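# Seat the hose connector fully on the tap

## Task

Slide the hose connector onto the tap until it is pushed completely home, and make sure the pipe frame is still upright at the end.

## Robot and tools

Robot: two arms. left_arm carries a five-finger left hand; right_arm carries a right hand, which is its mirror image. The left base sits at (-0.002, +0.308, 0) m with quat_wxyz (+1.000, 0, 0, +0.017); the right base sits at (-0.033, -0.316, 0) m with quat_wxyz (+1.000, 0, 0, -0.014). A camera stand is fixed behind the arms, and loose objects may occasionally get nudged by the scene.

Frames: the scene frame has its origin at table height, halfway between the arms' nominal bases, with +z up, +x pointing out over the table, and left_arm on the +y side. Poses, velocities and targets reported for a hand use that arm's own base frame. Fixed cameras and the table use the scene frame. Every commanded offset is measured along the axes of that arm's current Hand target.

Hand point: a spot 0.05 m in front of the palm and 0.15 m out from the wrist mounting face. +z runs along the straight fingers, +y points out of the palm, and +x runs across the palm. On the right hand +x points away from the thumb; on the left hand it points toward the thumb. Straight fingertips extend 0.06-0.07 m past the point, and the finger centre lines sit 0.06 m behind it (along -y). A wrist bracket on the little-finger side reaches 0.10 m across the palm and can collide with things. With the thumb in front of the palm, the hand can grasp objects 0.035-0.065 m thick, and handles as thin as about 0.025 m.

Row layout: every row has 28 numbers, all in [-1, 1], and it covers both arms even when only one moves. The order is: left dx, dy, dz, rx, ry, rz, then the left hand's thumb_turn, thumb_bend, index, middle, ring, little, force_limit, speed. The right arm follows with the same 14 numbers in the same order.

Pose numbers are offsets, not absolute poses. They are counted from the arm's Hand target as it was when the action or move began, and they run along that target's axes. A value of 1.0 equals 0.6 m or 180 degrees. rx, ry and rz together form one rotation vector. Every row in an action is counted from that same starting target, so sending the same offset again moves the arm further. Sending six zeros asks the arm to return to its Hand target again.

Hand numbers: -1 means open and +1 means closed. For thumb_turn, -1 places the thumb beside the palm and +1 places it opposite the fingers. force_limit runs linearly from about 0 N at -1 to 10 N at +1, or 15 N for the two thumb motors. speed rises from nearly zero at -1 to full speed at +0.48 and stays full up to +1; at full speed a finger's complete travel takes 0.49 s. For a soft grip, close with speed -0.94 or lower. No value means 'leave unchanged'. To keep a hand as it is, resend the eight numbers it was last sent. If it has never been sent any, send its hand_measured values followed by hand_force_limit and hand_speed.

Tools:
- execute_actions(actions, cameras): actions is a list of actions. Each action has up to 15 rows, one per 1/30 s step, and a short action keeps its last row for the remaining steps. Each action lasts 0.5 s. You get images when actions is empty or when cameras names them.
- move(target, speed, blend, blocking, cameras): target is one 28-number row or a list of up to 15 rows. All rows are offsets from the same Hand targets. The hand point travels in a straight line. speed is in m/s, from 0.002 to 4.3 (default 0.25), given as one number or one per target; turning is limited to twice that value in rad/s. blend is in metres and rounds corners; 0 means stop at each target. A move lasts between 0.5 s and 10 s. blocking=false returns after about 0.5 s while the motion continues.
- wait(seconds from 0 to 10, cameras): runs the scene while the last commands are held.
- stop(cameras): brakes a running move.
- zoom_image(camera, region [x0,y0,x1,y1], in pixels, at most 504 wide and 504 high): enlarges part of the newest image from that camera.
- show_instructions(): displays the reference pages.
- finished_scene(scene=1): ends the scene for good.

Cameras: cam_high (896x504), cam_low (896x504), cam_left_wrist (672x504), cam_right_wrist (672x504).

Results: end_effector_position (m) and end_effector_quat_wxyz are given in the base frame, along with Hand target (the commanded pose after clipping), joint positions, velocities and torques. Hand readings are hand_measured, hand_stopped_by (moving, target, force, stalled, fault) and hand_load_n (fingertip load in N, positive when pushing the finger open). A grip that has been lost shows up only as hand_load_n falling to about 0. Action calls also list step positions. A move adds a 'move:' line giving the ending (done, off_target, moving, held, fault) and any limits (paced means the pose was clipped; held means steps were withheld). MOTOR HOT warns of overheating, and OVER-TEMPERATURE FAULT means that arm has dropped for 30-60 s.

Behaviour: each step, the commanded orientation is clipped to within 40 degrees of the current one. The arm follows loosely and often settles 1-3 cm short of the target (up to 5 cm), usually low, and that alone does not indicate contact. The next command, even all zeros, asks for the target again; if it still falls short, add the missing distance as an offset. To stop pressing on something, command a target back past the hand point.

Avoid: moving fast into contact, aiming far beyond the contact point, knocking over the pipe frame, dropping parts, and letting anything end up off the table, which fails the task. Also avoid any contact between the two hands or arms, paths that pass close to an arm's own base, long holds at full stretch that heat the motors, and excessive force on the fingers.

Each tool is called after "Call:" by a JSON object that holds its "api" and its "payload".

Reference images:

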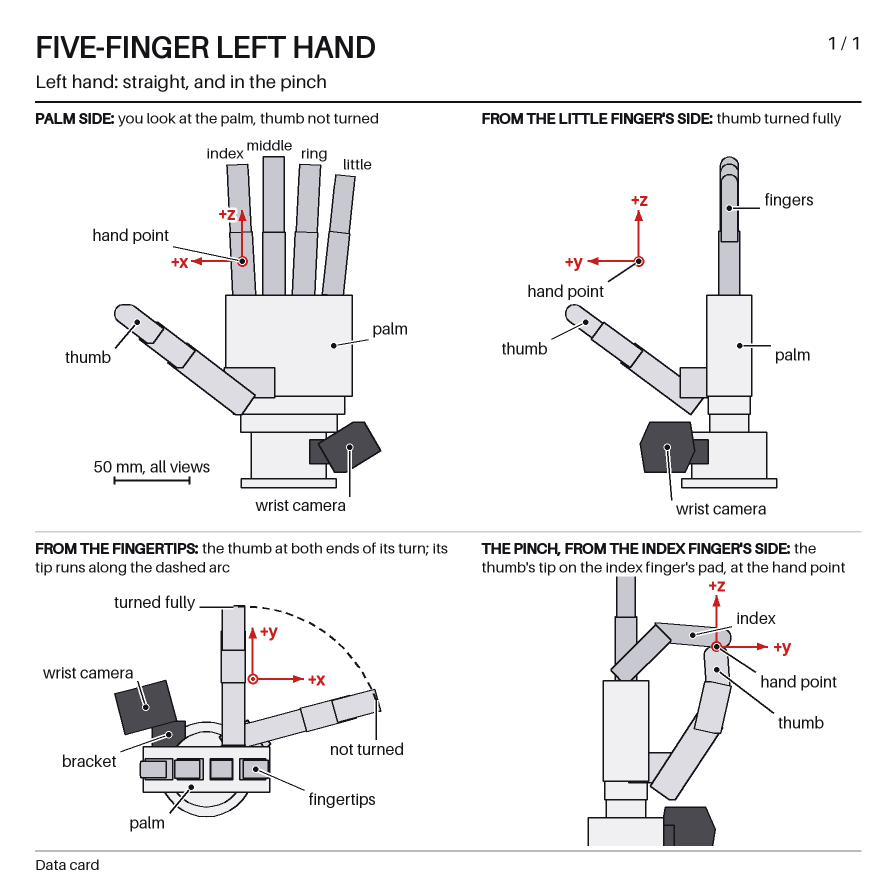

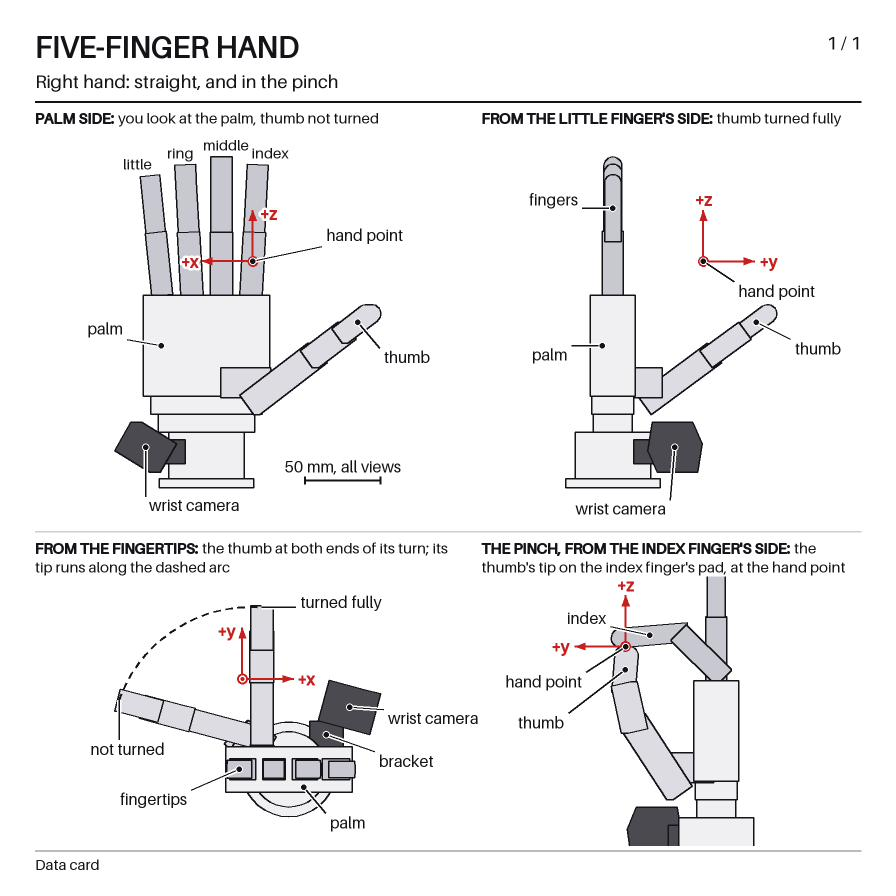

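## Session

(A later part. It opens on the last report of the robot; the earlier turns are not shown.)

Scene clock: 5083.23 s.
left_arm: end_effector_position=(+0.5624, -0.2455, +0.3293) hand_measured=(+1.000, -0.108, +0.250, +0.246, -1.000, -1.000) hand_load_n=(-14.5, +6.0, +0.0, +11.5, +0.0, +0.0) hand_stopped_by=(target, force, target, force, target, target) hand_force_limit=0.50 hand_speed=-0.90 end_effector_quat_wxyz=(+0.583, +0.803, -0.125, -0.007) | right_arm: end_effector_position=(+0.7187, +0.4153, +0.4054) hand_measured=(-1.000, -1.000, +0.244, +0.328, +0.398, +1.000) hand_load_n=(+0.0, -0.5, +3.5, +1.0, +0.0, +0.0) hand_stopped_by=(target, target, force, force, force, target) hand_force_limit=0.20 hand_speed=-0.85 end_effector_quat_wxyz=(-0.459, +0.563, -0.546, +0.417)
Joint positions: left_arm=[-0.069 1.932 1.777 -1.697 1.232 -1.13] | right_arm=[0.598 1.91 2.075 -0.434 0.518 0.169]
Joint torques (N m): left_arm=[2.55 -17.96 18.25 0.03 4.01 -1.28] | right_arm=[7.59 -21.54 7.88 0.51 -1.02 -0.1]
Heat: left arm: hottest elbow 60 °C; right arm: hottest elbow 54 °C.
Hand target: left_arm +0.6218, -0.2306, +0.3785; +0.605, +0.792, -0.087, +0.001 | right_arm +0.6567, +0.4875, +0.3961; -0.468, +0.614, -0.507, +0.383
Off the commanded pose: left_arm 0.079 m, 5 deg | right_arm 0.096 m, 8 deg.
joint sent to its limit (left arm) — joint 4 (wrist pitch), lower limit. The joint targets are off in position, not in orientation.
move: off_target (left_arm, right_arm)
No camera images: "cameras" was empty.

Call:
{"api": "move", "payload": {"target": [-0.07,-0.036,0.0515,0.0469,0.0449,0.004,1,0.05,0.25,0.25,-1,-1,0.5,-0.9,0.0423,-0.0117,0.0412,0,0,0,-1,-1,0.75,0.85,0.8,1.0,0.2,-0.85], "speed": 0.12, "cameras": ["cam_high","cam_low","cam_left_wrist"]}}

Call:
{"api": "zoom_image", "payload": {"camera": "cam_low", "region": [440, 10, 580, 120]}}

Scene clock: 5111.43 s.
left_arm: end_effector_position=(+0.5644, -0.2474, +0.3264) hand_measured=(+1.000, -0.108, +0.250, +0.246, -1.000, -1.000) hand_load_n=(-10.0, +6.5, +0.5, +10.5, +0.0, +0.0) hand_stopped_by=(target, force, target, force, target, target) hand_force_limit=0.50 hand_speed=-0.90 end_effector_quat_wxyz=(+0.544, +0.835, -0.067, +0.053) | right_arm: end_effector_position=(+0.7210, +0.4140, +0.4043) hand_measured=(-1.000, -1.000, +0.242, +0.328, +0.398, +1.000) hand_load_n=(+0.0, -0.5, +7.0, +0.5, +0.0, +0.0) hand_stopped_by=(target, target, force, force, force, target) hand_force_limit=0.20 hand_speed=-0.85 end_effector_quat_wxyz=(-0.463, +0.574, -0.537, +0.409)
Joint positions: left_arm=[-0.08 1.74 1.542 -1.156 1.146 -1.632] | right_arm=[0.586 1.91 2.075 -0.434 0.476 0.155]
Joint torques (N m): left_arm=[-0.56 -18.14 11.36 3 1.29 -0.8] | right_arm=[4.95 -19.19 11.52 0.38 -1.13 -0.11]
Heat: left arm: hottest elbow 74 °C; right arm: hottest elbow 51 °C.
Hand target: left_arm +0.5802, -0.2490, +0.3452; +0.549, +0.831, -0.049, +0.067 | right_arm +0.6867, +0.4678, +0.3961; -0.468, +0.614, -0.507, +0.383
Off the commanded pose: left_arm 0.024 m, 3 deg | right_arm 0.064 m, 6 deg.
move: off_target (left_arm, right_arm)
Images, in order (width x height): cam_high 896x504, cam_low 896x504, cam_left_wrist 672x504.

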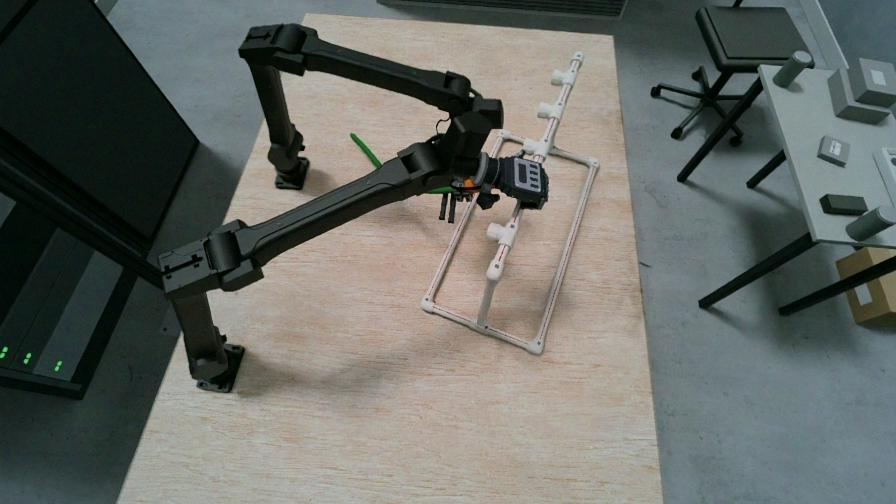

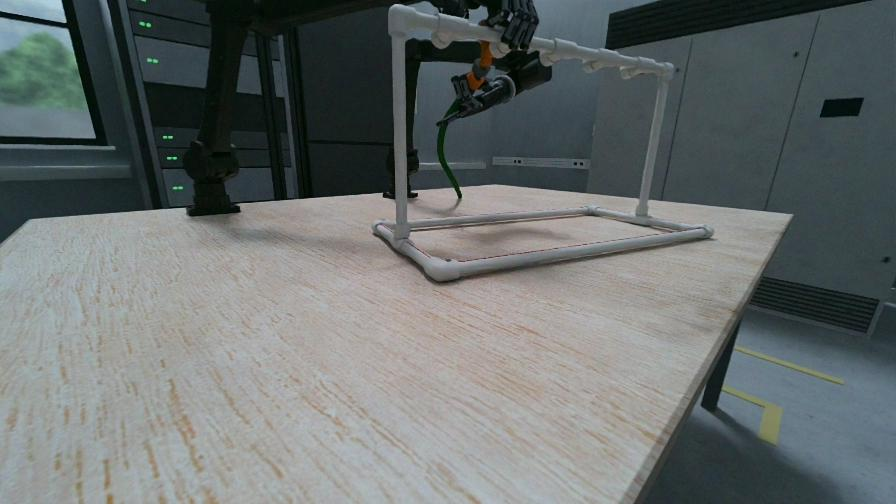

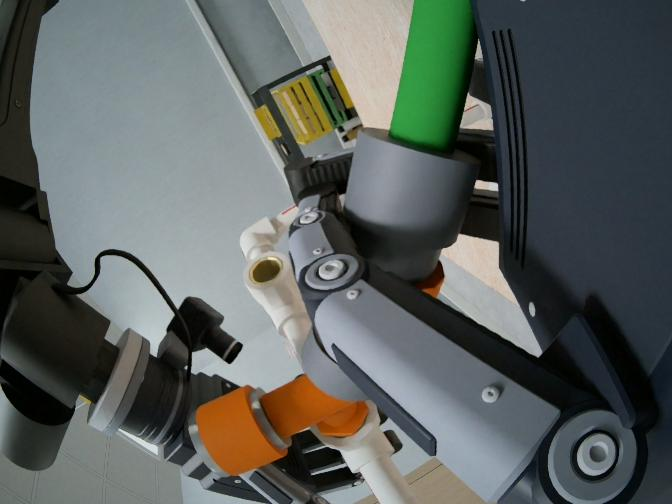

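Scaled by 3.600.

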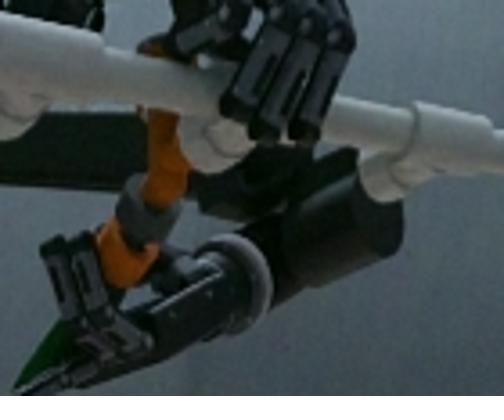

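Call:
{"api": "wait", "payload": {"seconds": 10, "cameras": []}}

Call:
{"api": "wait", "payload": {"seconds": 10, "cameras": []}}

Call:
{"api": "wait", "payload": {"seconds": 10, "cameras": []}}

Scene clock: 5155.60 s.
left_arm: end_effector_position=(+0.5644, -0.2474, +0.3264) hand_measured=(+1.000, -0.108, +0.250, +0.246, -1.000, -1.000) hand_load_n=(-10.0, +6.5, +0.5, +11.0, +0.0, +0.0) hand_stopped_by=(target, force, target, force, target, target) hand_force_limit=0.50 hand_speed=-0.90 end_effector_quat_wxyz=(+0.544, +0.835, -0.067, +0.053) | right_arm: end_effector_position=(+0.7210, +0.4140, +0.4043) hand_measured=(-1.000, -1.000, +0.242, +0.328, +0.398, +1.000) hand_load_n=(+0.0, +0.0, +7.5, +0.5, +0.0, +0.0) hand_stopped_by=(target, target, force, force, force, target) hand_force_limit=0.20 hand_speed=-0.85 end_effector_quat_wxyz=(-0.463, +0.574, -0.537, +0.409)
Joint positions: left_arm=[-0.08 1.74 1.542 -1.156 1.146 -1.632] | right_arm=[0.586 1.91 2.075 -0.434 0.476 0.155]
Joint torques (N m): left_arm=[-0.56 -18.14 11.34 2.91 1.29 -0.83] | right_arm=[4.95 -19.19 11.49 0.42 -1.14 -0.11]
Heat: left arm: hottest elbow 68 °C; right arm: hottest elbow 51 °C.
Hand target: left_arm +0.5802, -0.2490, +0.3452; +0.549, +0.832, -0.049, +0.067 | right_arm +0.6867, +0.4678, +0.3961; -0.468, +0.614, -0.507, +0.383
Off the commanded pose: left_arm 0.024 m, 3 deg | right_arm 0.064 m, 6 deg.
wait: 10.00 s; at rest from the start
No camera images: "cameras" was empty.

Scene clock: 5165.60 s.
left_arm: end_effector_position=(+0.5644, -0.2474, +0.3264) hand_measured=(+1.000, -0.108, +0.250, +0.246, -1.000, -1.000) hand_load_n=(-10.0, +6.5, +0.5, +10.5, +0.0, +0.0) hand_stopped_by=(target, force, target, force, target, target) hand_force_limit=0.50 hand_speed=-0.90 end_effector_quat_wxyz=(+0.544, +0.835, -0.067, +0.053) | right_arm: end_effector_position=(+0.7210, +0.4140, +0.4043) hand_measured=(-1.000, -1.000, +0.242, +0.328, +0.398, +1.000) hand_load_n=(+0.0, -0.5, +7.0, +0.5, +0.0, +0.0) hand_stopped_by=(target, target, force, force, force, target) hand_force_limit=0.20 hand_speed=-0.85 end_effector_quat_wxyz=(-0.463, +0.574, -0.537, +0.409)
Joint positions: left_arm=[-0.08 1.74 1.542 -1.156 1.146 -1.632] | right_arm=[0.586 1.91 2.075 -0.434 0.476 0.155]
Joint torques (N m): left_arm=[-0.56 -18.2 11.34 2.91 1.29 -0.83] | right_arm=[4.89 -19.08 11.51 0.43 -1.13 -0.11]
Heat: left arm: hottest elbow 67 °C; right arm: hottest elbow 51 °C.
Hand target: left_arm +0.5802, -0.2490, +0.3452; +0.549, +0.832, -0.049, +0.067 | right_arm +0.6867, +0.4678, +0.3961; -0.468, +0.614, -0.507, +0.383
Off the commanded pose: left_arm 0.024 m, 3 deg | right_arm 0.064 m, 6 deg.
wait: 10.00 s; at rest by 0.17 s
No camera images: "cameras" was empty.

Scene clock: 5175.60 s.
left_arm: end_effector_position=(+0.5644, -0.2474, +0.3264) hand_measured=(+1.000, -0.108, +0.250, +0.246, -1.000, -1.000) hand_load_n=(-10.0, +6.5, +0.5, +11.0, +0.0, +0.0) hand_stopped_by=(target, force, target, force, target, target) hand_force_limit=0.50 hand_speed=-0.90 end_effector_quat_wxyz=(+0.544, +0.835, -0.067, +0.053) | right_arm: end_effector_position=(+0.7210, +0.4140, +0.4043) hand_measured=(-1.000, -1.000, +0.242, +0.328, +0.398, +1.000) hand_load_n=(+0.0, +0.0, +7.0, +0.5, +0.0, +0.0) hand_stopped_by=(target, target, force, force, force, target) hand_force_limit=0.20 hand_speed=-0.85 end_effector_quat_wxyz=(-0.463, +0.574, -0.537, +0.409)
Joint positions: left_arm=[-0.08 1.74 1.542 -1.156 1.146 -1.632] | right_arm=[0.586 1.91 2.075 -0.434 0.476 0.155]
Joint torques (N m): left_arm=[-0.56 -18.2 11.33 2.91 1.29 -0.83] | right_arm=[4.95 -19.08 11.48 0.43 -1.13 -0.11]
Heat: left arm: hottest elbow 67 °C; right arm: hottest elbow 51 °C.
Hand target: left_arm +0.5802, -0.2490, +0.3452; +0.549, +0.832, -0.049, +0.067 | right_arm +0.6867, +0.4678, +0.3961; -0.468, +0.614, -0.507, +0.383
Off the commanded pose: left_arm 0.024 m, 3 deg | right_arm 0.064 m, 6 deg.
wait: 10.00 s; at rest by 0.17 s
No camera images: "cameras" was empty.

Call:
{"api": "move", "payload": {"target": [0.1497,0.0446,-0.0983,0,0.022,0,1,0.05,0.25,0.25,-1,-1,0.5,-0.9,-0.0329,0.0501,-0.104,0,0,0,-1,-1,0.75,0.85,0.8,1.0,0.2,-0.85], "speed": 0.1, "cameras": []}}

Scene clock: 5195.13 s.
left_arm: end_effector_position=(+0.5775, -0.2228, +0.3287) hand_measured=(+1.000, -0.108, +0.248, +0.246, -1.000, -1.000) hand_load_n=(-17.0, +7.0, +14.0, +10.5, +0.0, +0.0) hand_stopped_by=(target, force, target, force, target, target) hand_force_limit=0.50 hand_speed=-0.90 end_effector_quat_wxyz=(+0.525, +0.840, -0.122, +0.055) | right_arm: end_effector_position=(+0.7017, +0.3782, +0.3946) hand_measured=(-1.000, -1.000, +0.242, +0.328, +0.398, +1.000) hand_load_n=(+0.0, +0.0, +16.0, +0.0, +0.0, -2.0) hand_stopped_by=(target, target, force, force, force, target) hand_force_limit=0.20 hand_speed=-0.85 end_effector_quat_wxyz=(-0.447, +0.554, -0.547, +0.441)
Joint positions: left_arm=[-0.032 1.854 1.734 -1.467 1.112 -1.305] | right_arm=[0.582 1.805 1.884 -0.331 0.555 0.137]
Joint torques (N m): left_arm=[3.08 -18.08 20.89 2.14 4.47 -2.3] | right_arm=[10.17 -21.6 6.74 -0.54 -1.66 0.34]
Heat: left arm: hottest elbow 67 °C; right arm: hottest elbow 51 °C.
Hand target: left_arm +0.6612, -0.2059, +0.4071; +0.551, +0.829, -0.030, +0.096 | right_arm +0.6159, +0.4740, +0.3840; -0.468, +0.614, -0.507, +0.383
Off the commanded pose: left_arm 0.116 m, 12 deg | right_arm 0.129 m, 11 deg.
move: off_target (left_arm, right_arm)
No camera images: "cameras" was empty.

Call:
{"api": "move", "payload": {"target": [-0.141,-0.0711,0.0588,0,-0.022,0,1,0.05,0.25,0.25,-1,-1,0.5,-0.9,0.142,-0.0275,0.0618,0,0,0,-1,-1,0.75,0.85,0.8,1.0,0.2,-0.85], "speed": 0.12, "cameras": ["cam_high","cam_low","cam_left_wrist","cam_right_wrist"]}}

Call:
{"api": "zoom_image", "payload": {"camera": "cam_low", "region": [440, 10, 580, 120]}}

Call:
{"api": "zoom_image", "payload": {"camera": "cam_high", "region": [400, 40, 640, 360]}}

Scene clock: 5212.97 s.
left_arm: end_effector_position=(+0.5722, -0.2270, +0.3244) hand_measured=(+1.000, -0.108, +0.248, +0.246, -1.000, -1.000) hand_load_n=(-14.0, +7.5, +15.0, +11.0, +0.0, +0.0) hand_stopped_by=(target, force, target, force, target, target) hand_force_limit=0.50 hand_speed=-0.90 end_effector_quat_wxyz=(+0.532, +0.835, -0.118, +0.075) | right_arm: end_effector_position=(+0.7033, +0.3700, +0.3954) hand_measured=(-1.000, -1.000, +0.242, +0.328, +0.398, +1.000) hand_load_n=(+0.0, +0.0, +7.0, +0.0, +0.0, +0.0) hand_stopped_by=(target, target, force, force, force, target) hand_force_limit=0.20 hand_speed=-0.85 end_effector_quat_wxyz=(-0.470, +0.580, -0.530, +0.401)
Joint positions: left_arm=[-0.04 1.807 1.642 -1.319 1.133 -1.386] | right_arm=[0.535 1.783 1.865 -0.341 0.398 0.137]
Joint torques (N m): left_arm=[-0.26 -19.02 10.09 1.91 2.58 -1.46] | right_arm=[3.19 -19.66 8.73 0.53 -0.98 -0.17]
Heat: left arm: hottest elbow 71 °C; right arm: hottest elbow 50 °C.
Hand target: left_arm +0.5894, -0.2263, +0.3387; +0.549, +0.832, -0.049, +0.067 | right_arm +0.6717, +0.3981, +0.3897; -0.468, +0.614, -0.507, +0.383
Off the commanded pose: left_arm 0.023 m, 8 deg | right_arm 0.043 m, 5 deg.
move: off_target (left_arm, right_arm)

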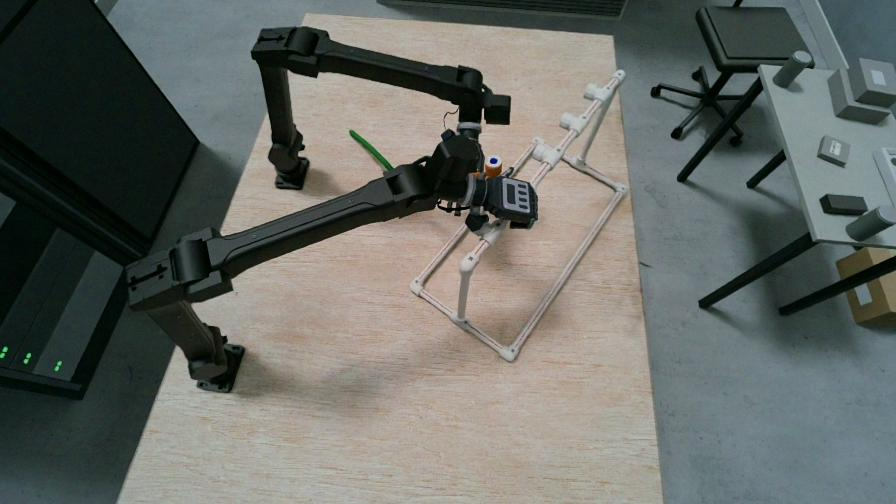

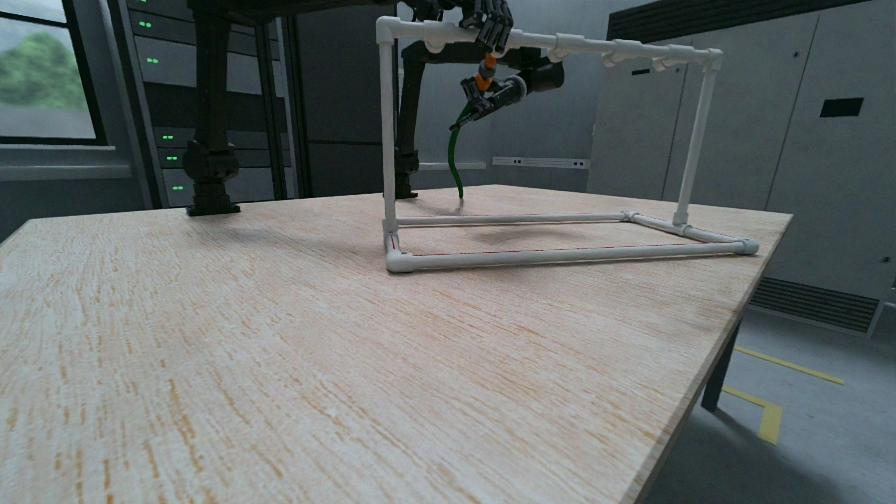

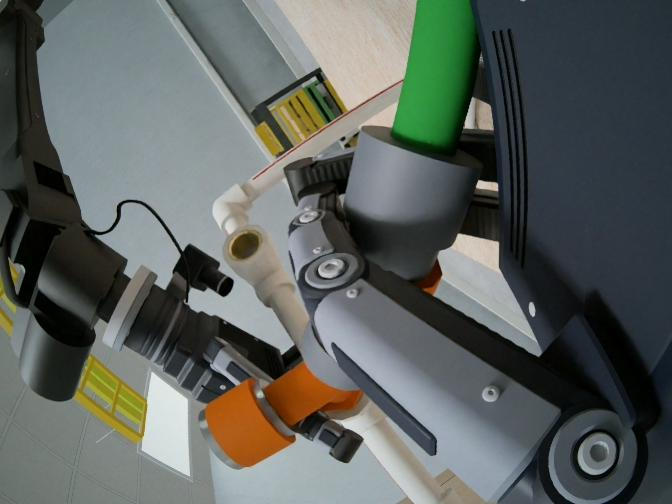

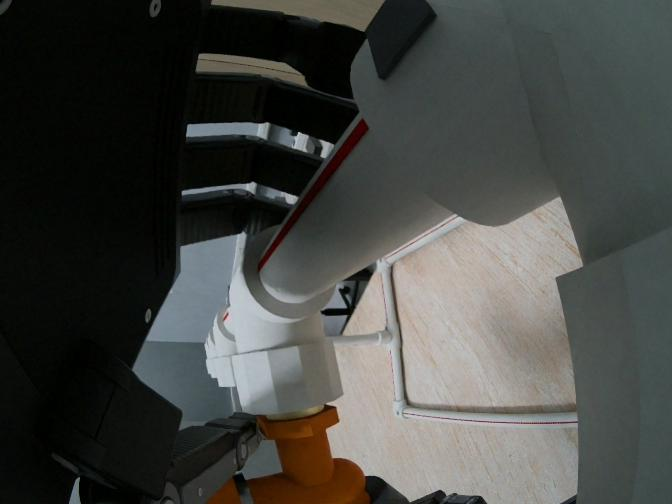

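Scaled by 3.600.

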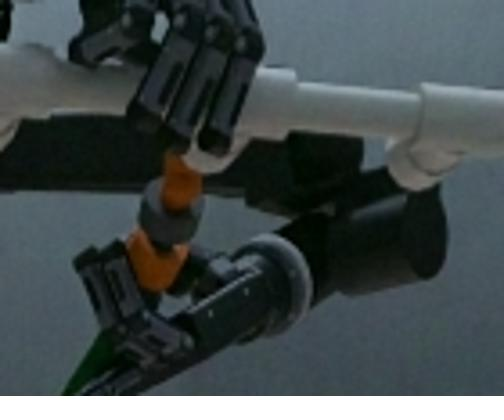

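Scaled by 1.575.

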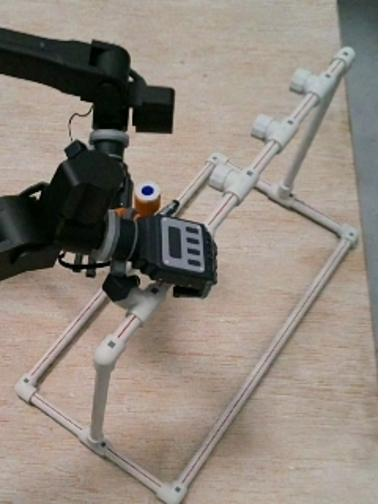

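Call:
{"api": "move", "payload": {"target": [[0,0,0,0,0,0,1,0.05,0.25,0.25,-1,-1,0.5,-0.9,0.0561,-0.0312,0.0363,0,0,0,-1,-1,0.75,0.85,0.8,1.0,0.2,-0.85],[0,0,0,0,0,0,1,0.05,0.25,0.25,-1,-1,0.5,-0.9,0.0561,-0.0312,0.0363,0,0,0,-1,-1,-1,-1,-1,-1,0.2,-0.5],[0,0,0,0,0,0,1,0.05,0.25,0.25,-1,-1,0.5,-0.9,0.0555,-0.1563,0.0015,0,0,0,-1,-1,-1,-1,-1,-1,0.2,-0.5]], "speed": 0.1, "cameras": ["cam_high","cam_low"]}}

Scene clock: 5410.67 s.
left_arm: end_effector_position=(+0.5822, -0.2352, +0.3248) hand_measured=(+1.000, -0.108, +0.248, +0.246, -1.000, -1.000) hand_load_n=(-13.0, +7.0, +14.0, +11.0, +0.0, +0.0) hand_stopped_by=(target, force, target, force, target, target) hand_force_limit=0.50 hand_speed=-0.90 end_effector_quat_wxyz=(+0.536, +0.836, -0.094, +0.076) | right_arm: end_effector_position=(+0.7021, +0.3588, +0.4642) hand_measured=(-1.000, -1.000, -1.000, -1.000, -1.000, -1.000) hand_load_n=(+0.0, +0.0, +0.0, +0.0, +0.0, +0.0) hand_stopped_by=(target, target, target, target, target, target) hand_force_limit=0.20 hand_speed=-0.50 end_effector_quat_wxyz=(-0.458, +0.616, -0.515, +0.382)
Joint positions: left_arm=[-0.055 1.796 1.621 -1.211 1.136 -1.521] | right_arm=[0.504 1.834 2.16 -0.635 0.311 0.099]
Joint torques (N m): left_arm=[0.73 -20.19 9.05 1.02 2.17 -0.91] | right_arm=[0.73 -16.38 15.51 1.36 -0.06 0.04]
Heat: left arm: hottest elbow 63 °C; right arm: hottest elbow 51 °C.
Hand target: left_arm +0.5894, -0.2261, +0.3388; +0.549, +0.832, -0.048, +0.067 | right_arm +0.7038, +0.3700, +0.4796; -0.468, +0.614, -0.507, +0.383
Off the commanded pose: left_arm 0.018 m, 6 deg | right_arm 0.019 m, 2 deg.
move: off_target (left_arm, right_arm); target 2's new numbers were sent with right_arm's hand 0.012 m and 3 deg from that target
Images, in order (width x height): cam_high 896x504, cam_low 896x504.

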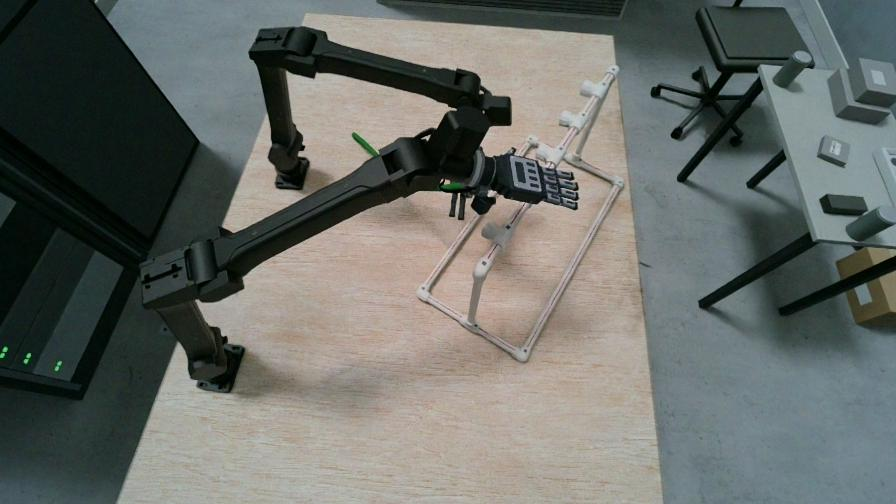

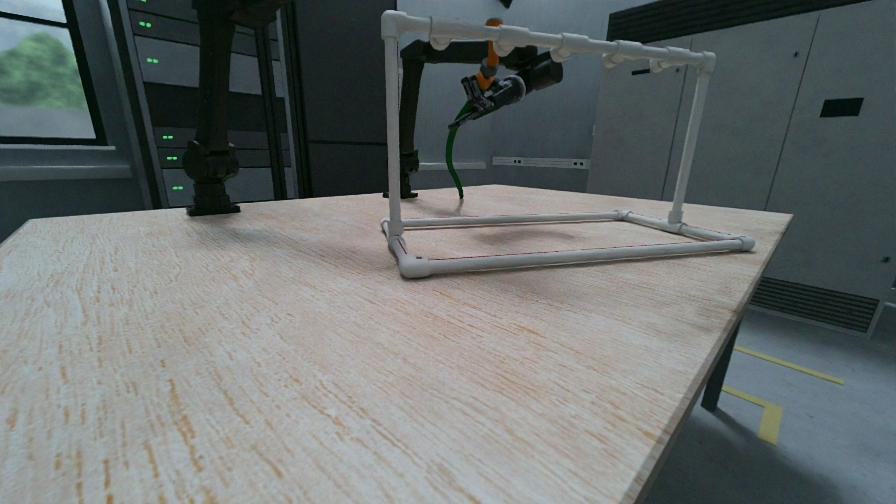

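Call:
{"api": "zoom_image", "payload": {"camera": "cam_low", "region": [450, 10, 550, 130]}}

Scaled by 4.200.

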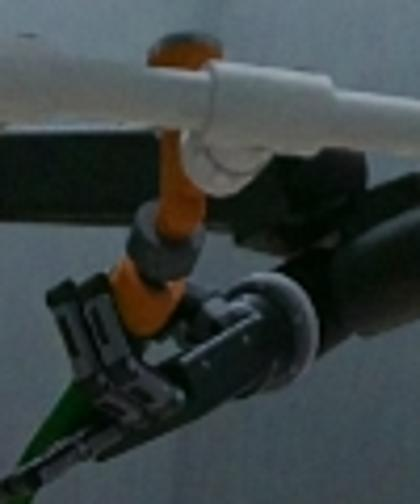

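Call:
{"api": "move", "payload": {"target": [0,0,0,0,0,0,1,0.05,0.25,0.25,-1,-1,0.5,-0.9,0.0753,0.1217,-0.3762,0,0,0,-1,-1,-1,-1,-1,-1,0.2,-0.5], "speed": 0.2, "cameras": ["cam_high","cam_right_wrist"]}}

Scene clock: 5428.93 s.
left_arm: end_effector_position=(+0.5822, -0.2352, +0.3246) hand_measured=(+1.000, -0.108, +0.248, +0.246, -1.000, -1.000) hand_load_n=(-12.5, +7.0, +13.5, +11.0, +0.0, +0.0) hand_stopped_by=(target, force, target, force, target, target) hand_force_limit=0.50 hand_speed=-0.90 end_effector_quat_wxyz=(+0.536, +0.836, -0.094, +0.076) | right_arm: end_effector_position=(+0.4813, +0.2721, +0.4764) hand_measured=(-1.000, -1.000, -1.000, -1.000, -1.000, -1.000) hand_load_n=(+0.0, +0.0, +0.0, +0.0, +0.0, +0.0) hand_stopped_by=(target, target, target, target, target, target) hand_force_limit=0.20 hand_speed=-0.50 end_effector_quat_wxyz=(-0.466, +0.613, -0.506, +0.389)
Joint positions: left_arm=[-0.055 1.796 1.62 -1.21 1.136 -1.521] | right_arm=[0.585 1.185 1.45 -0.555 0.384 0.105]
Joint torques (N m): left_arm=[0.73 -20.19 9.05 1.18 2.17 -0.93] | right_arm=[0.85 -7.71 9.7 2.17 0.19 0.26]
Heat: left arm: hottest elbow 61 °C; right arm: hottest elbow 51 °C.
Hand target: left_arm +0.5895, -0.2261, +0.3388; +0.549, +0.832, -0.048, +0.067 | right_arm +0.4800, +0.2800, +0.4696; -0.468, +0.614, -0.507, +0.383
Off the commanded pose: left_arm 0.018 m, 6 deg | right_arm 0.010 m, 1 deg.
move: off_target (left_arm)
Images, in order (width x height): cam_high 896x504, cam_right_wrist 672x504.

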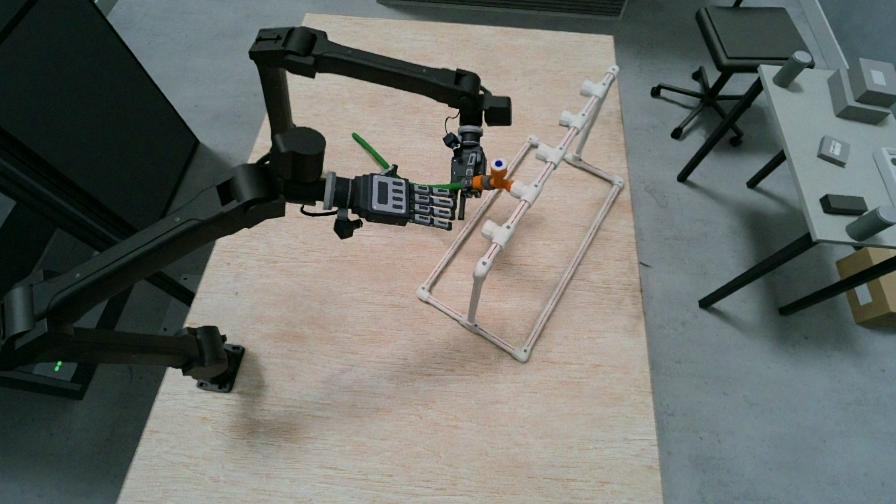

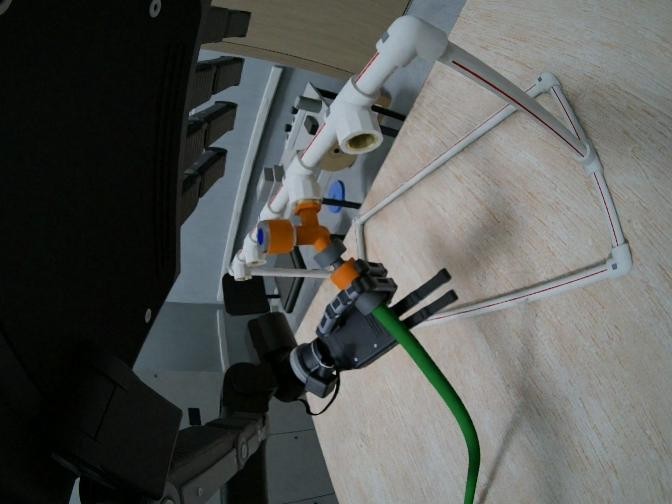

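Call:
{"api": "zoom_image", "payload": {"camera": "cam_right_wrist", "region": [250, 170, 410, 310]}}

Call:
{"api": "zoom_image", "payload": {"camera": "cam_high", "region": [440, 140, 560, 230]}}

Scaled by 3.150 from the camera's 672x504 image, which has a finer 960x720 frame.

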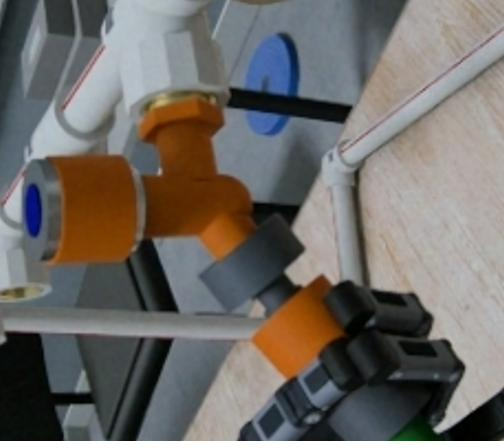

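Scaled by 4.200.

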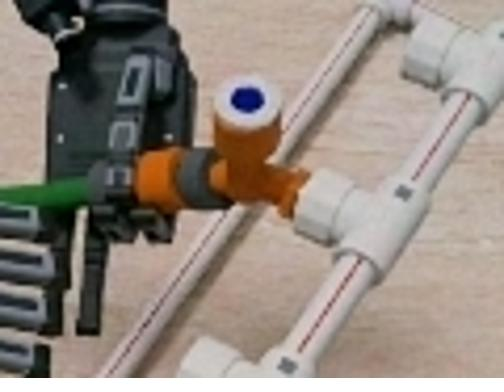

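Call:
{"api": "move", "payload": {"target": [[0,0,0,0,0,0,1,0.05,0.25,0.25,-1,-1,0.5,-0.9,0.0863,0.2815,0.0435,0,0,0,-1,-1,1,1,1,1,0.2,-0.4],[0,0,0,0,0,0,1,0.05,0.25,0.25,-1,-1,0.5,-0.9,0.1082,0.5098,0.2173,0,0,0,-1,-1,1,1,1,1,0.2,-0.4]], "speed": 0.2, "blend": 0.03, "cameras": ["cam_high","cam_low","cam_right_wrist"]}}

Scene clock: 5499.67 s.
left_arm: end_effector_position=(+0.5822, -0.2352, +0.3246) hand_measured=(+1.000, -0.108, +0.248, +0.246, -1.000, -1.000) hand_load_n=(-13.0, +7.0, +13.5, +11.0, +0.0, +0.0) hand_stopped_by=(target, force, target, force, target, target) hand_force_limit=0.50 hand_speed=-0.90 end_effector_quat_wxyz=(+0.536, +0.836, -0.094, +0.076) | right_arm: end_effector_position=(+0.5315, +0.2325, +0.1469) hand_measured=(-1.000, -1.000, +1.000, +1.000, +1.000, +1.000) hand_load_n=(-0.5, +0.0, +0.0, +0.0, +0.0, +0.0) hand_stopped_by=(target, target, target, target, target, target) hand_force_limit=0.20 hand_speed=-0.40 end_effector_quat_wxyz=(-0.473, +0.612, -0.508, +0.378)
Joint positions: left_arm=[-0.055 1.796 1.62 -1.21 1.136 -1.521] | right_arm=[0.424 1.431 0.757 0.398 0.213 0.078]
Joint torques (N m): left_arm=[0.67 -20.19 9.05 1.18 2.17 -0.93] | right_arm=[-1.08 -8.47 8.32 2.47 -0.11 -0.05]
Heat: left arm: hottest elbow 59 °C; right arm: hottest elbow 52 °C.
Hand target: left_arm +0.5895, -0.2261, +0.3388; +0.549, +0.832, -0.048, +0.067 | right_arm +0.5346, +0.2262, +0.1397; -0.468, +0.614, -0.507, +0.383
Off the commanded pose: left_arm 0.018 m, 6 deg | right_arm 0.010 m, 1 deg.
move: off_target (left_arm)
Images, in order (width x height): cam_high 896x504, cam_low 896x504, cam_right_wrist 672x504.

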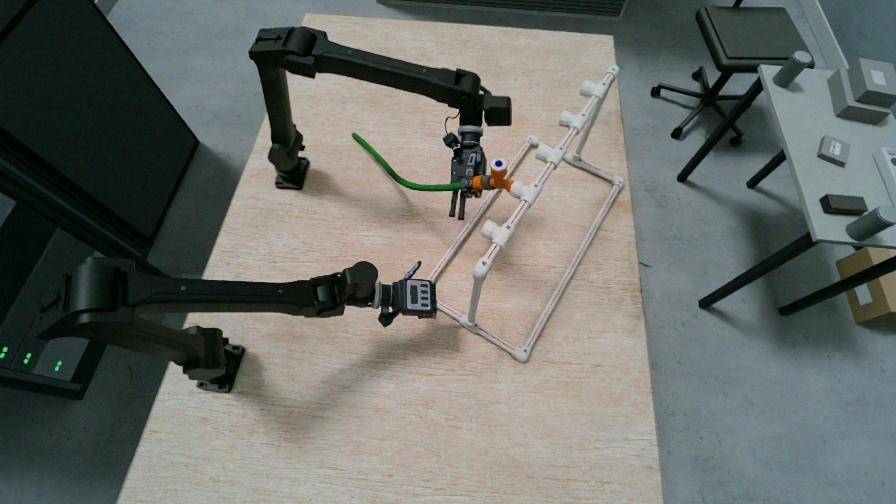

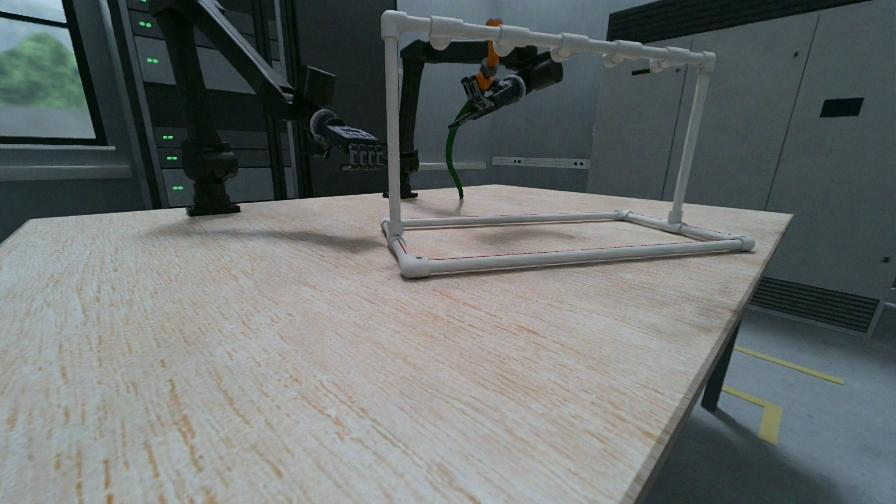

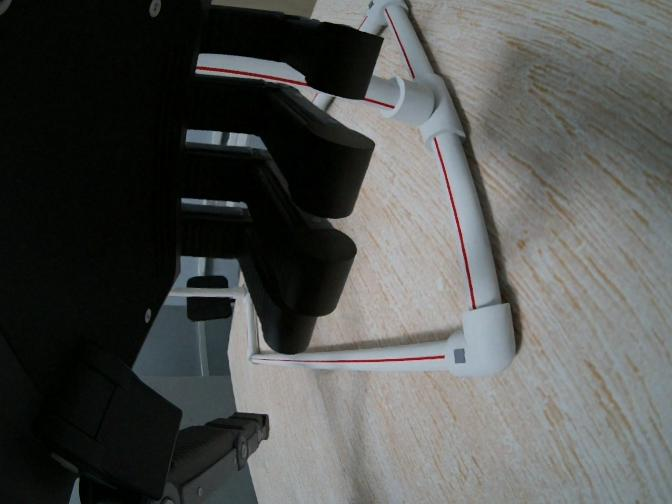

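Call:
{"api": "move", "payload": {"target": [0,0,0,0,0,0,1,0.05,0.25,0.25,-1,-1,0.5,-0.9,0.0843,-0.046,0.164,0,0,0,-1,-1,1,1,1,1,0.2,-0.4], "speed": 0.07, "cameras": ["cam_high","cam_low"]}}

Scene clock: 5519.77 s.
left_arm: end_effector_position=(+0.5844, -0.2353, +0.3247) hand_measured=(+1.000, -0.108, +0.248, +0.246, -1.000, -1.000) hand_load_n=(-12.0, +6.5, +12.5, +11.0, +0.0, +0.0) hand_stopped_by=(target, force, target, force, target, target) hand_force_limit=0.50 hand_speed=-0.90 end_effector_quat_wxyz=(+0.537, +0.836, -0.088, +0.075) | right_arm: end_effector_position=(+0.6240, +0.1999, +0.1313) hand_measured=(-1.000, -1.000, +1.000, +1.000, +1.000, +1.000) hand_load_n=(+0.0, +0.0, +0.0, +0.0, +0.0, +0.0) hand_stopped_by=(target, target, target, target, target, target) hand_force_limit=0.20 hand_speed=-0.40 end_effector_quat_wxyz=(-0.468, +0.617, -0.510, +0.374)
Joint positions: left_arm=[-0.056 1.796 1.619 -1.198 1.137 -1.541] | right_arm=[0.282 1.637 0.96 0.389 0.074 0.037]
Joint torques (N m): left_arm=[0.67 -20.37 8.88 0.99 2.11 -0.81] | right_arm=[-1.2 -10.75 13.23 1.37 -0.12 -0.04]
Heat: left arm: hottest elbow 58 °C; right arm: hottest elbow 50 °C.
Hand target: left_arm +0.5895, -0.2263, +0.3388; +0.549, +0.832, -0.049, +0.067 | right_arm +0.6446, +0.1960, +0.1395; -0.468, +0.614, -0.507, +0.383
Off the commanded pose: left_arm 0.018 m, 5 deg | right_arm 0.023 m, 1 deg.
move: off_target (left_arm, right_arm)
Images, in order (width x height): cam_high 896x504, cam_low 896x504.

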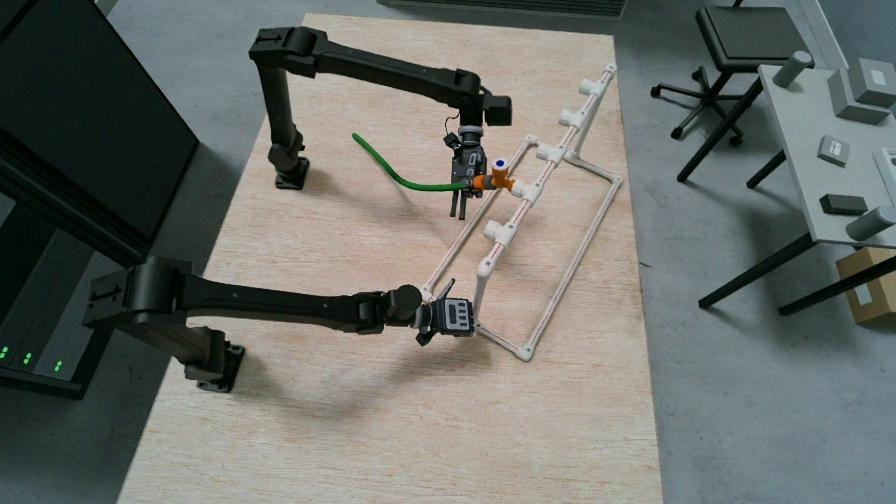

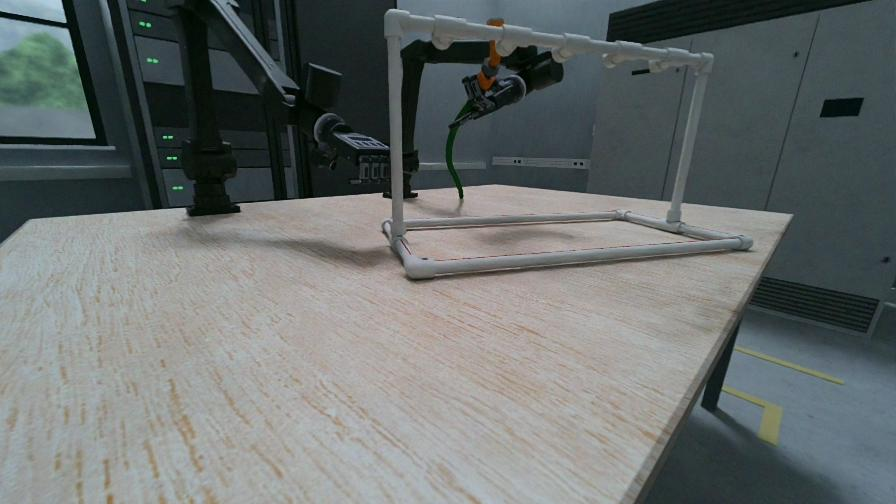

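Call:
{"api": "execute_actions", "payload": {"actions": []}}

Scene clock: 5561.20 s.
left_arm: end_effector_position=(+0.5844, -0.2353, +0.3247) hand_measured=(+1.000, -0.108, +0.248, +0.246, -1.000, -1.000) hand_load_n=(-12.0, +7.0, +13.0, +11.0, +0.0, +0.0) hand_stopped_by=(target, force, target, force, target, target) hand_force_limit=0.50 hand_speed=-0.90 end_effector_quat_wxyz=(+0.537, +0.836, -0.088, +0.075) | right_arm: end_effector_position=(+0.6240, +0.1999, +0.1313) hand_measured=(-1.000, -1.000, +1.000, +1.000, +1.000, +1.000) hand_load_n=(-0.5, +0.0, +0.0, +0.0, +0.0, +0.5) hand_stopped_by=(target, target, target, target, target, target) hand_force_limit=0.20 hand_speed=-0.40 end_effector_quat_wxyz=(-0.468, +0.617, -0.510, +0.374)
Joint positions: left_arm=[-0.056 1.796 1.619 -1.198 1.137 -1.541] | right_arm=[0.282 1.637 0.96 0.389 0.074 0.037]
Joint velocities: within noise
Joint torques (N m): left_arm=[0.73 -20.37 8.9 1.03 2.11 -0.81] | right_arm=[-1.08 -10.75 13.24 1.37 -0.12 -0.05]
Heat: left arm: hottest elbow 59 °C; right arm: hottest elbow 54 °C.
Hand target: left_arm +0.5895, -0.2263, +0.3388; +0.549, +0.832, -0.049, +0.067 | right_arm +0.6446, +0.1961, +0.1395; -0.468, +0.614, -0.507, +0.383
Off the commanded pose: left_arm 0.018 m, 5 deg | right_arm 0.023 m, 1 deg.

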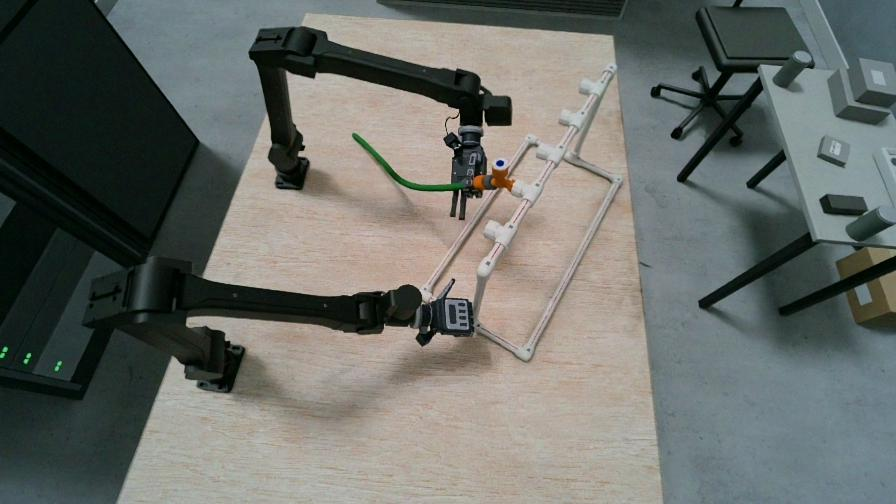

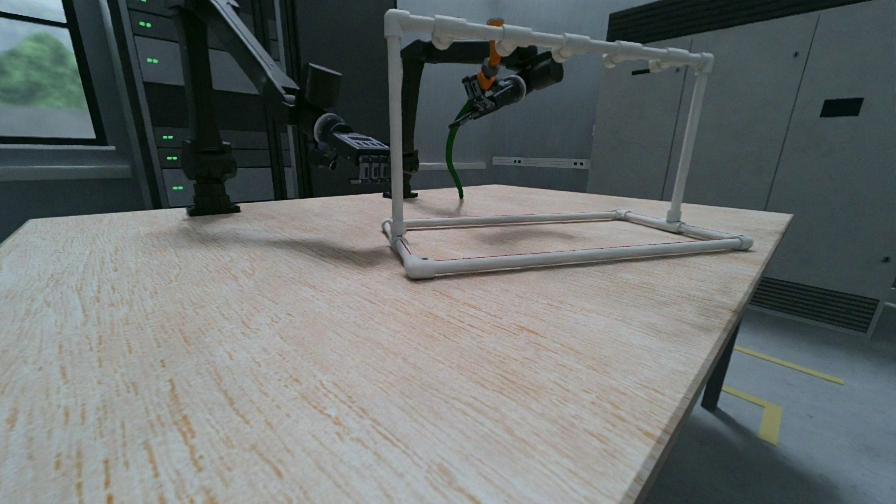

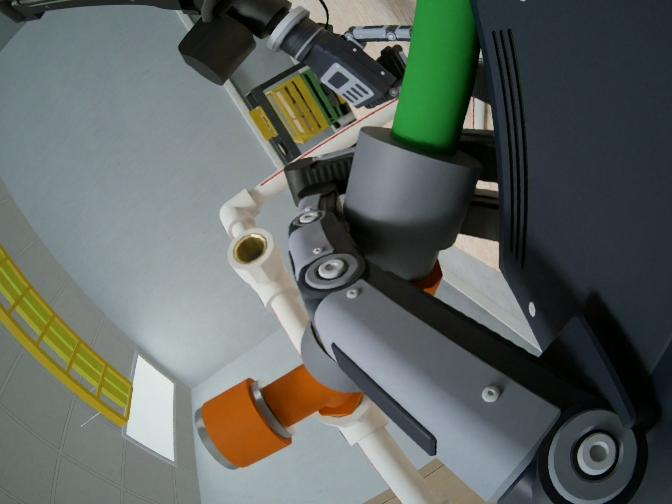

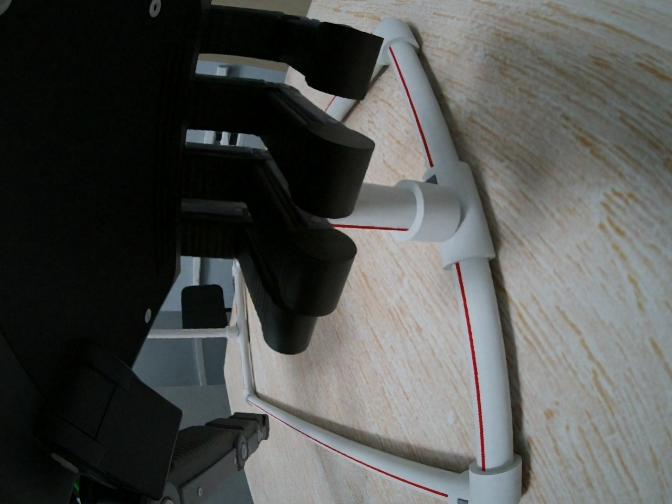

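Call:
{"api": "move", "payload": {"target": [0,0,0,0,0,0,1,0.05,0.25,0.25,-1,-1,0.5,-0.9,0.0389,-0.0255,0.0908,0,0,0,-1,-1,1,1,1,1,0.2,-0.4], "speed": 0.06, "cameras": ["cam_high"]}}

Scene clock: 5571.83 s.
left_arm: end_effector_position=(+0.5904, -0.2321, +0.3249) hand_measured=(+1.000, -0.108, +0.250, +0.246, -1.000, -1.000) hand_load_n=(-7.0, +5.5, +1.5, +11.0, +0.0, +0.0) hand_stopped_by=(target, force, target, force, target, target) hand_force_limit=0.50 hand_speed=-0.90 end_effector_quat_wxyz=(+0.546, +0.835, -0.049, +0.056) | right_arm: end_effector_position=(+0.6869, +0.1866, +0.1341) hand_measured=(-1.000, -1.000, +1.000, +1.000, +1.000, +1.000) hand_load_n=(-0.5, +0.0, +0.0, +0.0, +0.0, +0.0) hand_stopped_by=(target, target, target, target, target, target) hand_force_limit=0.20 hand_speed=-0.40 end_effector_quat_wxyz=(-0.469, +0.616, -0.510, +0.375)
Joint positions: left_arm=[-0.052 1.789 1.605 -1.17 1.151 -1.645] | right_arm=[0.227 1.76 1.136 0.341 0.021 0.022]
Joint torques (N m): left_arm=[0.32 -20.48 8.95 1.2 1.44 -0.1] | right_arm=[-0.73 -13.1 13.26 1.37 0.04 -0.01]
Heat: left arm: hottest elbow 58 °C; right arm: hottest elbow 55 °C.
Hand target: left_arm +0.5895, -0.2261, +0.3388; +0.549, +0.832, -0.049, +0.067 | right_arm +0.7047, +0.1841, +0.1396; -0.468, +0.614, -0.507, +0.383
Off the commanded pose: left_arm 0.015 m, 1 deg | right_arm 0.019 m, 1 deg.
move: off_target (left_arm, right_arm)
Images, in order (width x height): cam_high 896x504.

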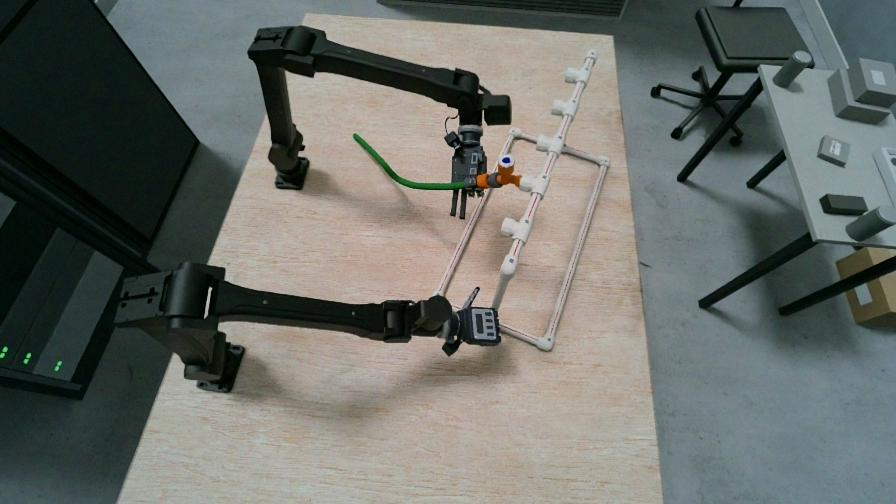

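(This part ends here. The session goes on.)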